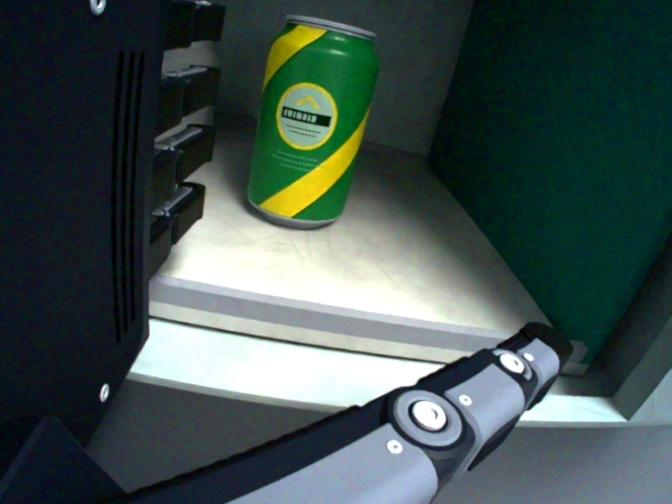

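Scene clock: 251.20 s.
Joint torques (N m): arm1=[1.26 -3.43 6.02 0.7 0.12 -0.11] | arm2=[0.97 -4.54 6.84 1.46 -0.05 0.04] | arm3=[0.67 -5.3 5.93 0.98 0.03 -0.04] | arm4=[-1.38 -22.36 10.99 3.47 -0.06 -0.27]
Heat: arm1: hottest joint3_rad 33 °C; arm2: hottest joint3_rad 32 °C; arm3: hottest joint3_rad 32 °C; arm4: hottest joint3_rad 41 °C.
move: arm1 done; arm4 off_target
Joint velocities: within noise
arm1.joint_positions: joint1_rad=+0.295 joint2_rad=+1.108 joint3_rad=+0.049 joint4_rad=+1.074 joint5_rad=+0.233 joint6_rad=-1.585 hand_little=+1.000 hand_ring=+1.000 hand_middle=+1.000 hand_index=+1.000 hand_thumb_turn=-1.000 hand_thumb_bend=+1.000 hand_force_limit=+0.100 hand_speed=-0.400
arm1.joint_status: not commanded
arm1.hand_stopped_by: target,target,target,target,target,target
arm1.little_load_n: 0.0
arm1.ring_load_n: 0.0
arm1.middle_load_n: 0.0
arm1.index_load_n: 0.0
arm1.thumb_bend_load_n: 0.0
arm1.thumb_turn_load_n: 0.0
arm1.hand: x=+0.6031 y=-0.8473 z=+0.5952 quat_wxyz=(-0.713, +0.002, +0.701, +0.000) (m; scene frame)
arm1.hand_target: x=+0.5998 y=-0.8502 z=+0.6000 quat_wxyz=(-0.715, -0.001, +0.699, +0.000) (m; scene frame)
arm1.hand_status: done (0.006 m and 0.4 deg from the pose sent, 0.295 m and 2.9 deg at the start; a joint's target at an end of its range on 24 of 76 steps)
arm2, arm3: as last shown
arm2.ring_load_n: -0.5
arm2.thumb_turn_load_n: 0.5
arm3.thumb_turn_load_n: 0.5
arm4.joint_positions: joint1_rad=+0.412 joint2_rad=+2.437 joint3_rad=+1.657 joint4_rad=+0.782 joint5_rad=+0.472 joint6_rad=-1.620 hand_little=+0.500 hand_ring=+0.229 hand_middle=+0.263 hand_index=+0.282 hand_thumb_turn=-1.000 hand_thumb_bend=+0.639 hand_force_limit=+0.000 hand_speed=-0.800
arm4.joint_status: not commanded
arm4.hand_stopped_by: target,force,force,force,force,target
arm4.little_load_n: 0.0
arm4.ring_load_n: 7.5
arm4.middle_load_n: 1.0
arm4.index_load_n: 3.0
arm4.thumb_bend_load_n: 14.5
arm4.thumb_turn_load_n: 6.5
arm4.hand: x=+0.1795 y=+0.9461 z=+1.1939 quat_wxyz=(+0.013, +0.706, +0.021, +0.707) (m; scene frame)
arm4.hand_target: x=+0.1996 y=+0.9509 z=+1.2558 quat_wxyz=(-0.002, +0.663, +0.002, +0.749) (m; scene frame)
arm4.hand_status: off_target (0.066 m and 7.5 deg from the pose sent, 0.028 m and 4.4 deg at the start)
pictures: arm4_cam_wrist
camera_calibration:
arm4_cam_wrist: T_world_to_cam=[[0.0290666, -0.967606, 0.250787, 0.61762], [-0.445548, -0.237132, -0.863282, 1.3457], [0.894786, -0.0866452, -0.438008, 0.559513], [0, 0, 0, 1]] pos_world=[0.0809766, 0.965201, 1.2519]

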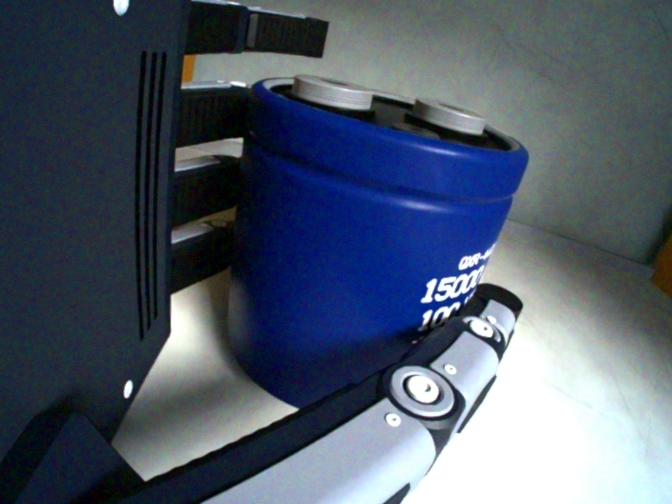

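Emit:
move(
  arm4={"target":[0.205,0.952,1.246,0,0.6625,0,0.7489],"speed":0.05},
)

Emit:
move(
  arm4={"target":[0.205,0.952,1.234,0,0.6625,0,0.7489],"speed":0.05},
  cameras=["arm4_cam_wrist"],
)

Scene clock: 254.43 s.
Joint torques (N m): arm1=[1.32 -3.55 6 0.76 0.11 -0.11] | arm2=[0.97 -4.48 6.79 1.47 -0.05 0.03] | arm3=[0.62 -5.25 5.9 0.98 0.03 -0.05] | arm4=[-1.38 -22.3 10.91 3.47 0.19 -0.27]
Heat: arm1: hottest joint3_rad 33 °C; arm2: hottest joint3_rad 32 °C; arm3: hottest joint3_rad 32 °C; arm4: hottest joint3_rad 41 °C.
move: arm4 off_target
Joint velocities: within noise
arm1, arm2, arm3: as last shown
arm1.index_load_n: -0.5
arm1.thumb_turn_load_n: 0.5
arm1.hand_target: x=+0.5998 y=-0.8502 z=+0.6001 quat_wxyz=(-0.715, -0.001, +0.699, +0.000) (m; scene frame)
arm2.ring_load_n: 0.0
arm2.thumb_turn_load_n: 0.0
arm3.thumb_turn_load_n: 0.0
arm4.joint_positions: joint1_rad=+0.412 joint2_rad=+2.451 joint3_rad=+1.663 joint4_rad=+0.793 joint5_rad=+0.472 joint6_rad=-1.620 hand_little=+0.500 hand_ring=+0.229 hand_middle=+0.263 hand_index=+0.282 hand_thumb_turn=-1.000 hand_thumb_bend=+0.639 hand_force_limit=+0.000 hand_speed=-0.800
arm4.joint_status: not commanded
arm4.hand_stopped_by: target,force,force,force,force,target
arm4.little_load_n: 0.0
arm4.ring_load_n: 7.5
arm4.middle_load_n: 0.5
arm4.index_load_n: 3.0
arm4.thumb_bend_load_n: 14.5
arm4.thumb_turn_load_n: 6.5
arm4.hand: x=+0.1801 y=+0.9464 z=+1.1879 quat_wxyz=(+0.013, +0.705, +0.021, +0.708) (m; scene frame)
arm4.hand_target: x=+0.1997 y=+0.9499 z=+1.2467 quat_wxyz=(+0.000, +0.663, +0.000, +0.749) (m; scene frame)
arm4.hand_status: off_target (0.063 m and 7.3 deg from the pose sent, 0.058 m and 7.5 deg at the start)
pictures: none

Scene clock: 255.47 s.
Joint torques (N m): arm1=[1.14 -3.6 6.04 0.79 0.12 -0.11] | arm2=[1.14 -4.54 6.86 1.52 -0.06 0.03] | arm3=[0.62 -5.25 5.9 0.96 0.03 -0.04] | arm4=[-1.38 -21.95 10.59 3.28 0.16 -0.27]
Heat: arm1: hottest joint3_rad 33 °C; arm2: hottest joint3_rad 32 °C; arm3: hottest joint3_rad 32 °C; arm4: hottest joint3_rad 41 °C.
move: arm4 off_target
Joint velocities: within noise
arm1, arm2, arm3: as last shown
arm1.index_load_n: 0.0
arm1.thumb_bend_load_n: 0.5
arm1.thumb_turn_load_n: 0.0
arm3.thumb_turn_load_n: 0.5
arm4.joint_positions: joint1_rad=+0.412 joint2_rad=+2.465 joint3_rad=+1.677 joint4_rad=+0.813 joint5_rad=+0.479 joint6_rad=-1.620 hand_little=+0.500 hand_ring=+0.229 hand_middle=+0.263 hand_index=+0.282 hand_thumb_turn=-1.000 hand_thumb_bend=+0.639 hand_force_limit=+0.000 hand_speed=-0.800
arm4.joint_status: not commanded
arm4.hand_stopped_by: target,force,force,force,force,target
arm4.little_load_n: 0.0
arm4.ring_load_n: 7.5
arm4.middle_load_n: 0.5
arm4.index_load_n: 2.5
arm4.thumb_bend_load_n: 14.5
arm4.thumb_turn_load_n: 6.5
arm4.hand: x=+0.1824 y=+0.9466 z=+1.1876 quat_wxyz=(+0.012, +0.699, +0.015, +0.715) (m; scene frame)
arm4.hand_target: x=+0.2005 y=+0.9492 z=+1.2347 quat_wxyz=(+0.002, +0.663, -0.002, +0.749) (m; scene frame)
arm4.hand_status: off_target (0.052 m and 6.2 deg from the pose sent, 0.053 m and 7.3 deg at the start)
pictures: arm4_cam_wrist
camera_calibration:
arm4_cam_wrist: T_world_to_cam=[[0.0180956, -0.970411, 0.240779, 0.63622], [-0.429227, -0.225038, -0.874712, 1.34096], [0.903015, -0.0875207, -0.420599, 0.532871], [0, 0, 0, 1]] pos_world=[0.0828749, 0.965801, 1.24389]

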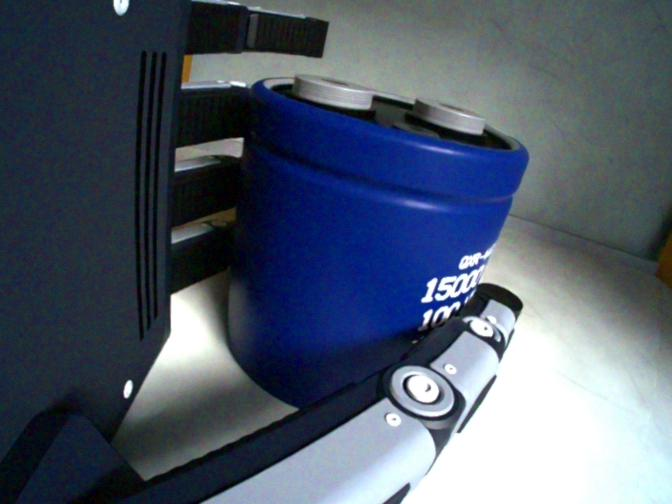

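Emit:
move(
  arm4={"joints":{"hand_speed":-0.4,"hand_little":1,"hand_ring":1,"hand_middle":1,"hand_index":1,"hand_thumb_bend":1}},
  arm3={"joints":{"joint1_rad":0.0,"joint5_rad":-0.1},"min_time_s":3},
)

Emit:
move(
  arm4={"target":[0.04,0.945,1.22,0,0.685,0,0.7285],"speed":0.12},
  cameras=["arm4_cam_wrist","cam_low"],
)

Emit:
move(
  arm4={"target":[-0.26,0.88,1.38,0,0.70,0,0.714],"speed":0.25},
)

Emit:
move(
  arm4={"joints":{"joint1_rad":-1.40,"joint5_rad":0.07},"min_time_s":3},
)

Emit:
move(
  arm4={"target":[-0.53,0.09,1.21,0.4539,0.5385,-0.4539,0.5385],"speed":0.25},
  cameras=["arm4_cam_wrist","cam_high"],
)

Scene clock: 264.47 s.
Joint torques (N m): arm1=[1.03 -3.55 6.05 0.79 0.12 -0.11] | arm2=[1.14 -4.48 6.86 1.48 -0.06 0.03] | arm3=[-0.44 -5.42 5.86 1.02 -0.19 -0.05] | arm4=[-1.38 -21.71 9.44 2.84 0.12 -0.26]
Heat: arm1: hottest joint3_rad 33 °C; arm2: hottest joint3_rad 32 °C; arm3: hottest joint3_rad 32 °C; arm4: hottest joint3_rad 42 °C.
move: arm3 done; arm4 done
Joint velocities: within noise
arm1, arm2: as last shown
arm1.thumb_bend_load_n: 0.0
arm1.thumb_turn_load_n: 0.5
arm2.middle_load_n: 0.5
arm3.joint_positions: joint1_rad=+0.007 joint2_rad=+1.188 joint3_rad=+0.214 joint4_rad=+0.993 joint5_rad=-0.091 joint6_rad=-1.566 hand_little=+1.000 hand_ring=+1.000 hand_middle=+1.000 hand_index=+1.000 hand_thumb_turn=-1.000 hand_thumb_bend=+1.000 hand_force_limit=+0.000 hand_speed=-0.400
arm3.joint_status: all done
arm3.hand_stopped_by: target,target,target,target,target,target
arm3.little_load_n: 0.0
arm3.ring_load_n: 0.0
arm3.middle_load_n: 0.0
arm3.index_load_n: 0.0
arm3.thumb_bend_load_n: 0.0
arm3.thumb_turn_load_n: 0.0
arm3.hand: x=-0.2106 y=-0.7786 z=+1.3577 quat_wxyz=(-0.007, +0.700, -0.002, +0.714) (m; scene frame)
arm3.hand_target: x=-0.2122 y=-0.7810 z=+1.3571 quat_wxyz=(-0.003, +0.703, +0.000, +0.711) (m; scene frame)
arm3.hand_status: not commanded
arm4.joint_positions: joint1_rad=+0.412 joint2_rad=+2.465 joint3_rad=+1.694 joint4_rad=+0.825 joint5_rad=+0.479 joint6_rad=-1.620 hand_little=+1.000 hand_ring=+1.000 hand_middle=+1.000 hand_index=+1.000 hand_thumb_turn=-1.000 hand_thumb_bend=+1.000 hand_force_limit=+0.000 hand_speed=-0.400
arm4.joint_status: all done
arm4.hand_stopped_by: target,target,target,target,target,target
arm4.little_load_n: 0.0
arm4.ring_load_n: 0.0
arm4.middle_load_n: 0.0
arm4.index_load_n: 0.0
arm4.thumb_bend_load_n: 0.0
arm4.thumb_turn_load_n: 0.0
arm4.hand: x=+0.1871 y=+0.9491 z=+1.1986 quat_wxyz=(+0.007, +0.690, +0.010, +0.724) (m; scene frame)
arm4.hand_target: x=+0.2005 y=+0.9493 z=+1.2348 quat_wxyz=(+0.002, +0.663, -0.002, +0.749) (m; scene frame)
arm4.hand_status: not commanded
pictures: none

Scene clock: 266.50 s.
Joint torques (N m): arm1=[1.03 -3.31 6.01 0.8 0.13 -0.11] | arm2=[0.91 -4.48 6.89 1.51 -0.04 0.03] | arm3=[-0.5 -5.36 5.9 0.98 -0.2 -0.05] | arm4=[-0.03 -20.07 4.03 2.84 0.34 -0.06]
Heat: arm1: hottest joint3_rad 33 °C; arm2: hottest joint3_rad 32 °C; arm3: hottest joint3_rad 32 °C; arm4: hottest joint3_rad 42 °C.
move: arm4 off_target
Joint velocities: within noise
arm1, arm2, arm3: as last shown
arm1.middle_load_n: -0.5
arm2.middle_load_n: 0.0
arm3.middle_load_n: -0.5
arm3.thumb_turn_load_n: 0.5
arm4.joint_positions: joint1_rad=+0.514 joint2_rad=+2.253 joint3_rad=+1.207 joint4_rad=+1.060 joint5_rad=+0.584 joint6_rad=-1.620 hand_little=+1.000 hand_ring=+1.000 hand_middle=+1.000 hand_index=+1.000 hand_thumb_turn=-1.000 hand_thumb_bend=+1.000 hand_force_limit=+0.000 hand_speed=-0.400
arm4.joint_status: not commanded
arm4.hand_stopped_by: target,target,target,target,target,target
arm4.little_load_n: 0.0
arm4.ring_load_n: 0.0
arm4.middle_load_n: 0.0
arm4.index_load_n: 0.0
arm4.thumb_bend_load_n: 0.0
arm4.thumb_turn_load_n: 0.0
arm4.hand: x=+0.0417 y=+0.9392 z=+1.1923 quat_wxyz=(+0.014, +0.703, +0.015, +0.711) (m; scene frame)
arm4.hand_target: x=+0.0405 y=+0.9457 z=+1.2192 quat_wxyz=(-0.001, +0.685, +0.002, +0.728) (m; scene frame)
arm4.hand_status: off_target (0.028 m and 3.7 deg from the pose sent, 0.149 m and 1.6 deg at the start)
pictures: arm4_cam_wrist, cam_low
camera_calibration:
arm4_cam_wrist: T_world_to_cam=[[0.0175143, -0.969538, 0.244316, 0.625327], [-0.439045, -0.226993, -0.869318, 1.27873], [0.898294, -0.0920403, -0.429647, 0.676491], [0, 0, 0, 1]] pos_world=[-0.0572198, 0.958804, 1.2495]

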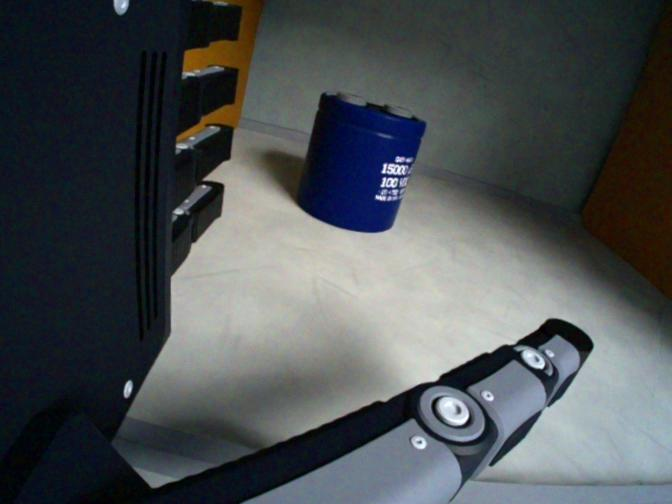

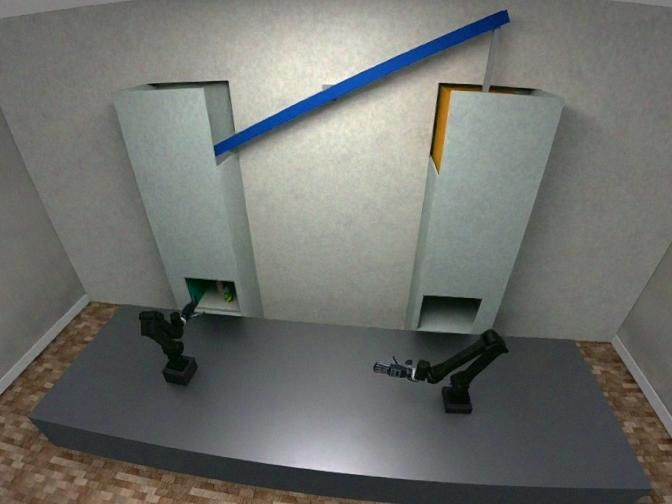

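Scene clock: 268.87 s.
Joint torques (N m): arm1=[1.26 -3.43 6.02 0.8 0.12 -0.11] | arm2=[1.08 -4.6 6.83 1.48 -0.05 0.04] | arm3=[-0.38 -5.25 5.85 1.01 -0.19 -0.05] | arm4=[0.09 -8.18 5.03 1.03 0.32 0.02]
Heat: arm1: hottest joint3_rad 33 °C; arm2: hottest joint3_rad 32 °C; arm3: hottest joint3_rad 32 °C; arm4: hottest joint3_rad 41 °C.
move: arm4 done
Joint velocities: within noise
arm1, arm2, arm3: as last shown
arm1.middle_load_n: 0.5
arm3.middle_load_n: 0.0
arm3.thumb_turn_load_n: 0.0
arm4.joint_positions: joint1_rad=+0.883 joint2_rad=+1.295 joint3_rad=+0.480 joint4_rad=+0.859 joint5_rad=+0.965 joint6_rad=-1.620 hand_little=+1.000 hand_ring=+1.000 hand_middle=+1.000 hand_index=+1.000 hand_thumb_turn=-1.000 hand_thumb_bend=+1.000 hand_force_limit=+0.000 hand_speed=-0.400
arm4.joint_status: not commanded
arm4.hand_stopped_by: target,target,target,target,target,target
arm4.little_load_n: 0.0
arm4.ring_load_n: 0.0
arm4.middle_load_n: 0.0
arm4.index_load_n: 0.0
arm4.thumb_bend_load_n: 0.0
arm4.thumb_turn_load_n: 0.5
arm4.hand: x=-0.2557 y=+0.8785 z=+1.3796 quat_wxyz=(+0.009, +0.698, +0.001, +0.716) (m; scene frame)
arm4.hand_target: x=-0.2602 y=+0.8790 z=+1.3806 quat_wxyz=(+0.002, +0.699, -0.002, +0.715) (m; scene frame)
arm4.hand_status: done (0.005 m and 1.0 deg from the pose sent, 0.360 m and 2.5 deg at the start)
pictures: none

Scene clock: 272.40 s.
Joint torques (N m): arm1=[0.97 -3.37 6.02 0.79 0.12 -0.12] | arm2=[1.03 -4.54 6.84 1.5 -0.05 0.04] | arm3=[-0.44 -5.36 5.86 0.99 -0.19 -0.05] | arm4=[-1.55 -8.64 5.29 1.31 -0.09 0.02]
Heat: arm1: hottest joint3_rad 33 °C; arm2: hottest joint3_rad 32 °C; arm3: hottest joint3_rad 32 °C; arm4: hottest joint3_rad 41 °C.
move: arm4 done
Joint velocities: within noise
arm1, arm3: as last shown
arm1.middle_load_n: 0.0
arm1.thumb_turn_load_n: 0.0
arm2.joint_positions: joint1_rad=+1.621 joint2_rad=+1.131 joint3_rad=+0.314 joint4_rad=+0.835 joint5_rad=+0.234 joint6_rad=-1.582 hand_little=+1.000 hand_ring=+1.000 hand_middle=+1.000 hand_index=+1.000 hand_thumb_turn=-1.000 hand_thumb_bend=+1.000 hand_force_limit=+0.000 hand_speed=-0.400
arm2.joint_status: not commanded
arm2.hand_stopped_by: target,target,target,target,target,target
arm2.little_load_n: 0.0
arm2.ring_load_n: 0.0
arm2.middle_load_n: 0.0
arm2.index_load_n: 0.0
arm2.thumb_bend_load_n: 0.0
arm2.thumb_turn_load_n: 0.5
arm2.hand: x=+0.9055 y=+0.4196 z=+0.5959 quat_wxyz=(+0.542, +0.460, -0.529, +0.463) (m; scene frame)
arm2.hand_target: x=+0.9094 y=+0.4202 z=+0.6002 quat_wxyz=(+0.540, +0.459, -0.527, +0.469) (m; scene frame)
arm2.hand_status: not commanded
arm3.ring_load_n: -0.5
arm4.joint_positions: joint1_rad=-1.392 joint2_rad=+1.295 joint3_rad=+0.480 joint4_rad=+0.859 joint5_rad=+0.074 joint6_rad=-1.620 hand_little=+1.000 hand_ring=+1.000 hand_middle=+1.000 hand_index=+1.000 hand_thumb_turn=-1.000 hand_thumb_bend=+1.000 hand_force_limit=+0.000 hand_speed=-0.400
arm4.joint_status: all done
arm4.hand_stopped_by: target,target,target,target,target,target
arm4.little_load_n: 0.0
arm4.ring_load_n: 0.0
arm4.middle_load_n: 0.0
arm4.index_load_n: 0.0
arm4.thumb_bend_load_n: 0.0
arm4.thumb_turn_load_n: 0.0
arm4.hand: x=-0.5823 y=+0.1671 z=+1.3853 quat_wxyz=(+0.476, +0.541, -0.431, +0.543) (m; scene frame)
arm4.hand_target: x=-0.5859 y=+0.1701 z=+1.3859 quat_wxyz=(+0.472, +0.537, -0.437, +0.545) (m; scene frame)
arm4.hand_status: not commanded
pictures: none

Scene clock: 274.10 s.
Joint torques (N m): arm1=[1.14 -3.49 6.02 0.79 0.13 -0.12] | arm2=[1.03 -4.6 6.84 1.44 -0.05 0.03] | arm3=[-0.44 -5.48 5.87 1.02 -0.2 -0.05] | arm4=[0.09 -12.16 4.63 3.02 0.35 0.02]
Heat: arm1: hottest joint3_rad 33 °C; arm2: hottest joint3_rad 32 °C; arm3: hottest joint3_rad 32 °C; arm4: hottest joint3_rad 40 °C.
move: arm4 off_target
Joint velocities: within noise
arm1, arm2, arm3: as last shown
arm1.little_load_n: 0.5
arm1.middle_load_n: -0.5
arm1.thumb_turn_load_n: 0.5
arm2.little_load_n: -0.5
arm3.ring_load_n: 0.0
arm3.thumb_turn_load_n: 0.5
arm4.joint_positions: joint1_rad=-1.325 joint2_rad=+2.001 joint3_rad=+0.652 joint4_rad=+1.293 joint5_rad=+0.147 joint6_rad=-1.593 hand_little=+1.000 hand_ring=+1.000 hand_middle=+1.000 hand_index=+1.000 hand_thumb_turn=-1.000 hand_thumb_bend=+1.000 hand_force_limit=+0.000 hand_speed=-0.400
arm4.joint_status: not commanded
arm4.hand_stopped_by: target,target,target,target,target,target
arm4.little_load_n: 0.0
arm4.ring_load_n: 0.0
arm4.middle_load_n: 0.0
arm4.index_load_n: 0.0
arm4.thumb_bend_load_n: 0.0
arm4.thumb_turn_load_n: 0.0
arm4.hand: x=-0.5384 y=+0.1005 z=+1.1965 quat_wxyz=(+0.451, +0.562, -0.460, +0.519) (m; scene frame)
arm4.hand_target: x=-0.5293 y=+0.0906 z=+1.2104 quat_wxyz=(+0.456, +0.544, -0.453, +0.540) (m; scene frame)
arm4.hand_status: off_target (0.019 m and 3.6 deg from the pose sent, 0.199 m and 3.6 deg at the start)
pictures: arm4_cam_wrist, cam_high
camera_calibration:
arm4_cam_wrist: T_world_to_cam=[[-0.953132, -0.195387, 0.231004, -0.763102], [-0.296579, 0.452382, -0.841066, 0.811968], [0.0598314, -0.870158, -0.489127, 0.820114], [0, 0, 0, 1]] pos_world=[-0.535593, 0.197209, 1.26034]

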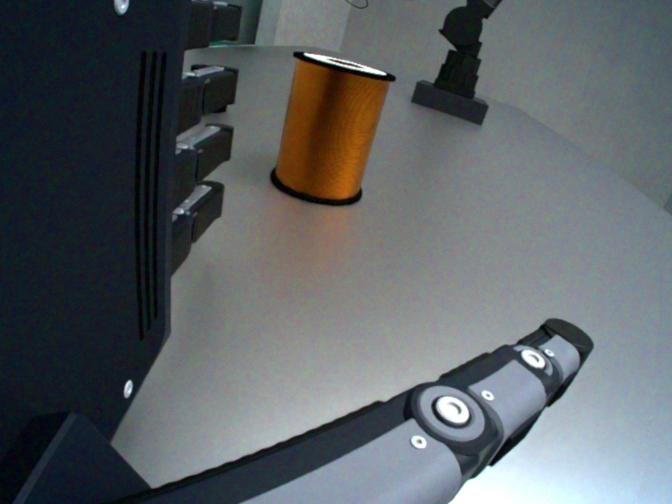

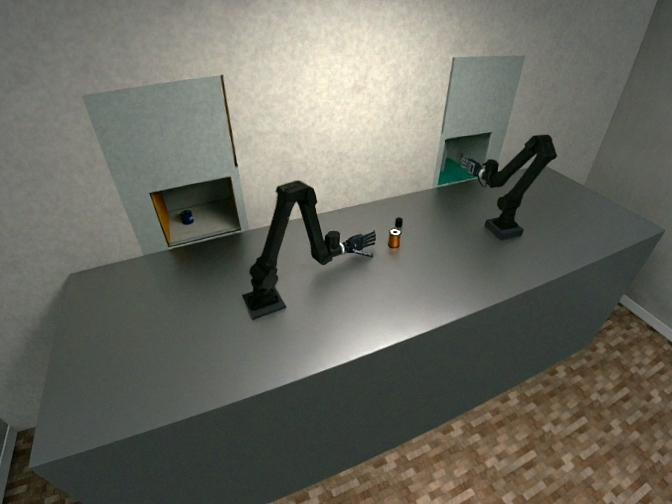

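Emit:
move(
  arm4={"target":[-0.5015,-0.073,1.188,0.4539,0.5385,-0.4539,0.5385],"speed":0.15},
  cameras=["arm4_cam_wrist"],
)

Scene clock: 284.50 s.
Joint torques (N m): arm1=[1.2 -3.43 6.06 0.76 0.14 -0.11] | arm2=[0.85 -4.48 6.89 1.51 -0.04 0.03] | arm3=[-0.38 -5.42 5.89 0.99 -0.2 -0.04] | arm4=[-1.79 -16.44 7.19 1.26 -0.09 0.04]
Heat: arm1: hottest joint3_rad 33 °C; arm2: hottest joint3_rad 32 °C; arm3: hottest joint3_rad 32 °C; arm4: hottest joint3_rad 39 °C.
move: arm4 off_target
Joint velocities: within noise
arm1.joint_positions: joint1_rad=+0.295 joint2_rad=+1.108 joint3_rad=+0.049 joint4_rad=+1.074 joint5_rad=+0.233 joint6_rad=-1.585 hand_little=+1.000 hand_ring=+1.000 hand_middle=+1.000 hand_index=+1.000 hand_thumb_turn=-1.000 hand_thumb_bend=+1.000 hand_force_limit=+0.100 hand_speed=-0.400
arm1.joint_status: not commanded
arm1.hand_stopped_by: target,target,target,target,target,target
arm1.little_load_n: 0.0
arm1.ring_load_n: 0.0
arm1.middle_load_n: 0.0
arm1.index_load_n: 0.0
arm1.thumb_bend_load_n: 0.0
arm1.thumb_turn_load_n: 0.5
arm1.hand: x=+0.6031 y=-0.8473 z=+0.5952 quat_wxyz=(-0.713, +0.002, +0.701, +0.000) (m; scene frame)
arm1.hand_target: x=+0.5998 y=-0.8502 z=+0.6001 quat_wxyz=(-0.715, -0.001, +0.699, +0.000) (m; scene frame)
arm1.hand_status: not commanded
arm2, arm3: as last shown
arm2.little_load_n: 0.0
arm3.thumb_turn_load_n: 0.0
arm4.joint_positions: joint1_rad=-1.349 joint2_rad=+2.232 joint3_rad=+1.149 joint4_rad=+1.069 joint5_rad=+0.120 joint6_rad=-1.588 hand_little=+1.000 hand_ring=+1.000 hand_middle=+1.000 hand_index=+1.000 hand_thumb_turn=-1.000 hand_thumb_bend=+1.000 hand_force_limit=+0.000 hand_speed=-0.400
arm4.joint_status: not commanded
arm4.hand_stopped_by: target,target,target,target,target,target
arm4.little_load_n: 0.0
arm4.ring_load_n: 0.0
arm4.middle_load_n: 0.0
arm4.index_load_n: 0.0
arm4.thumb_bend_load_n: 0.0
arm4.thumb_turn_load_n: 0.0
arm4.hand: x=-0.4992 y=-0.0582 z=+1.1828 quat_wxyz=(+0.456, +0.550, -0.453, +0.534) (m; scene frame)
arm4.hand_target: x=-0.5021 y=-0.0721 z=+1.1880 quat_wxyz=(+0.456, +0.540, -0.456, +0.540) (m; scene frame)
arm4.hand_status: off_target (0.016 m and 1.4 deg from the pose sent, 0.178 m and 3.6 deg at the start)
pictures: arm4_cam_wrist
camera_calibration:
arm4_cam_wrist: T_world_to_cam=[[-0.956396, -0.190513, 0.221386, -0.743583], [-0.283167, 0.419054, -0.862676, 0.91419], [0.071578, -0.887749, -0.454728, 0.637208], [0, 0, 0, 1]] pos_world=[-0.497902, 0.0409237, 1.24303]

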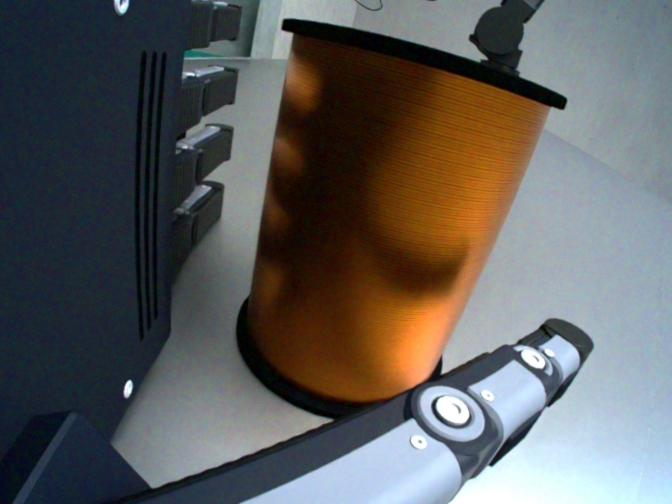

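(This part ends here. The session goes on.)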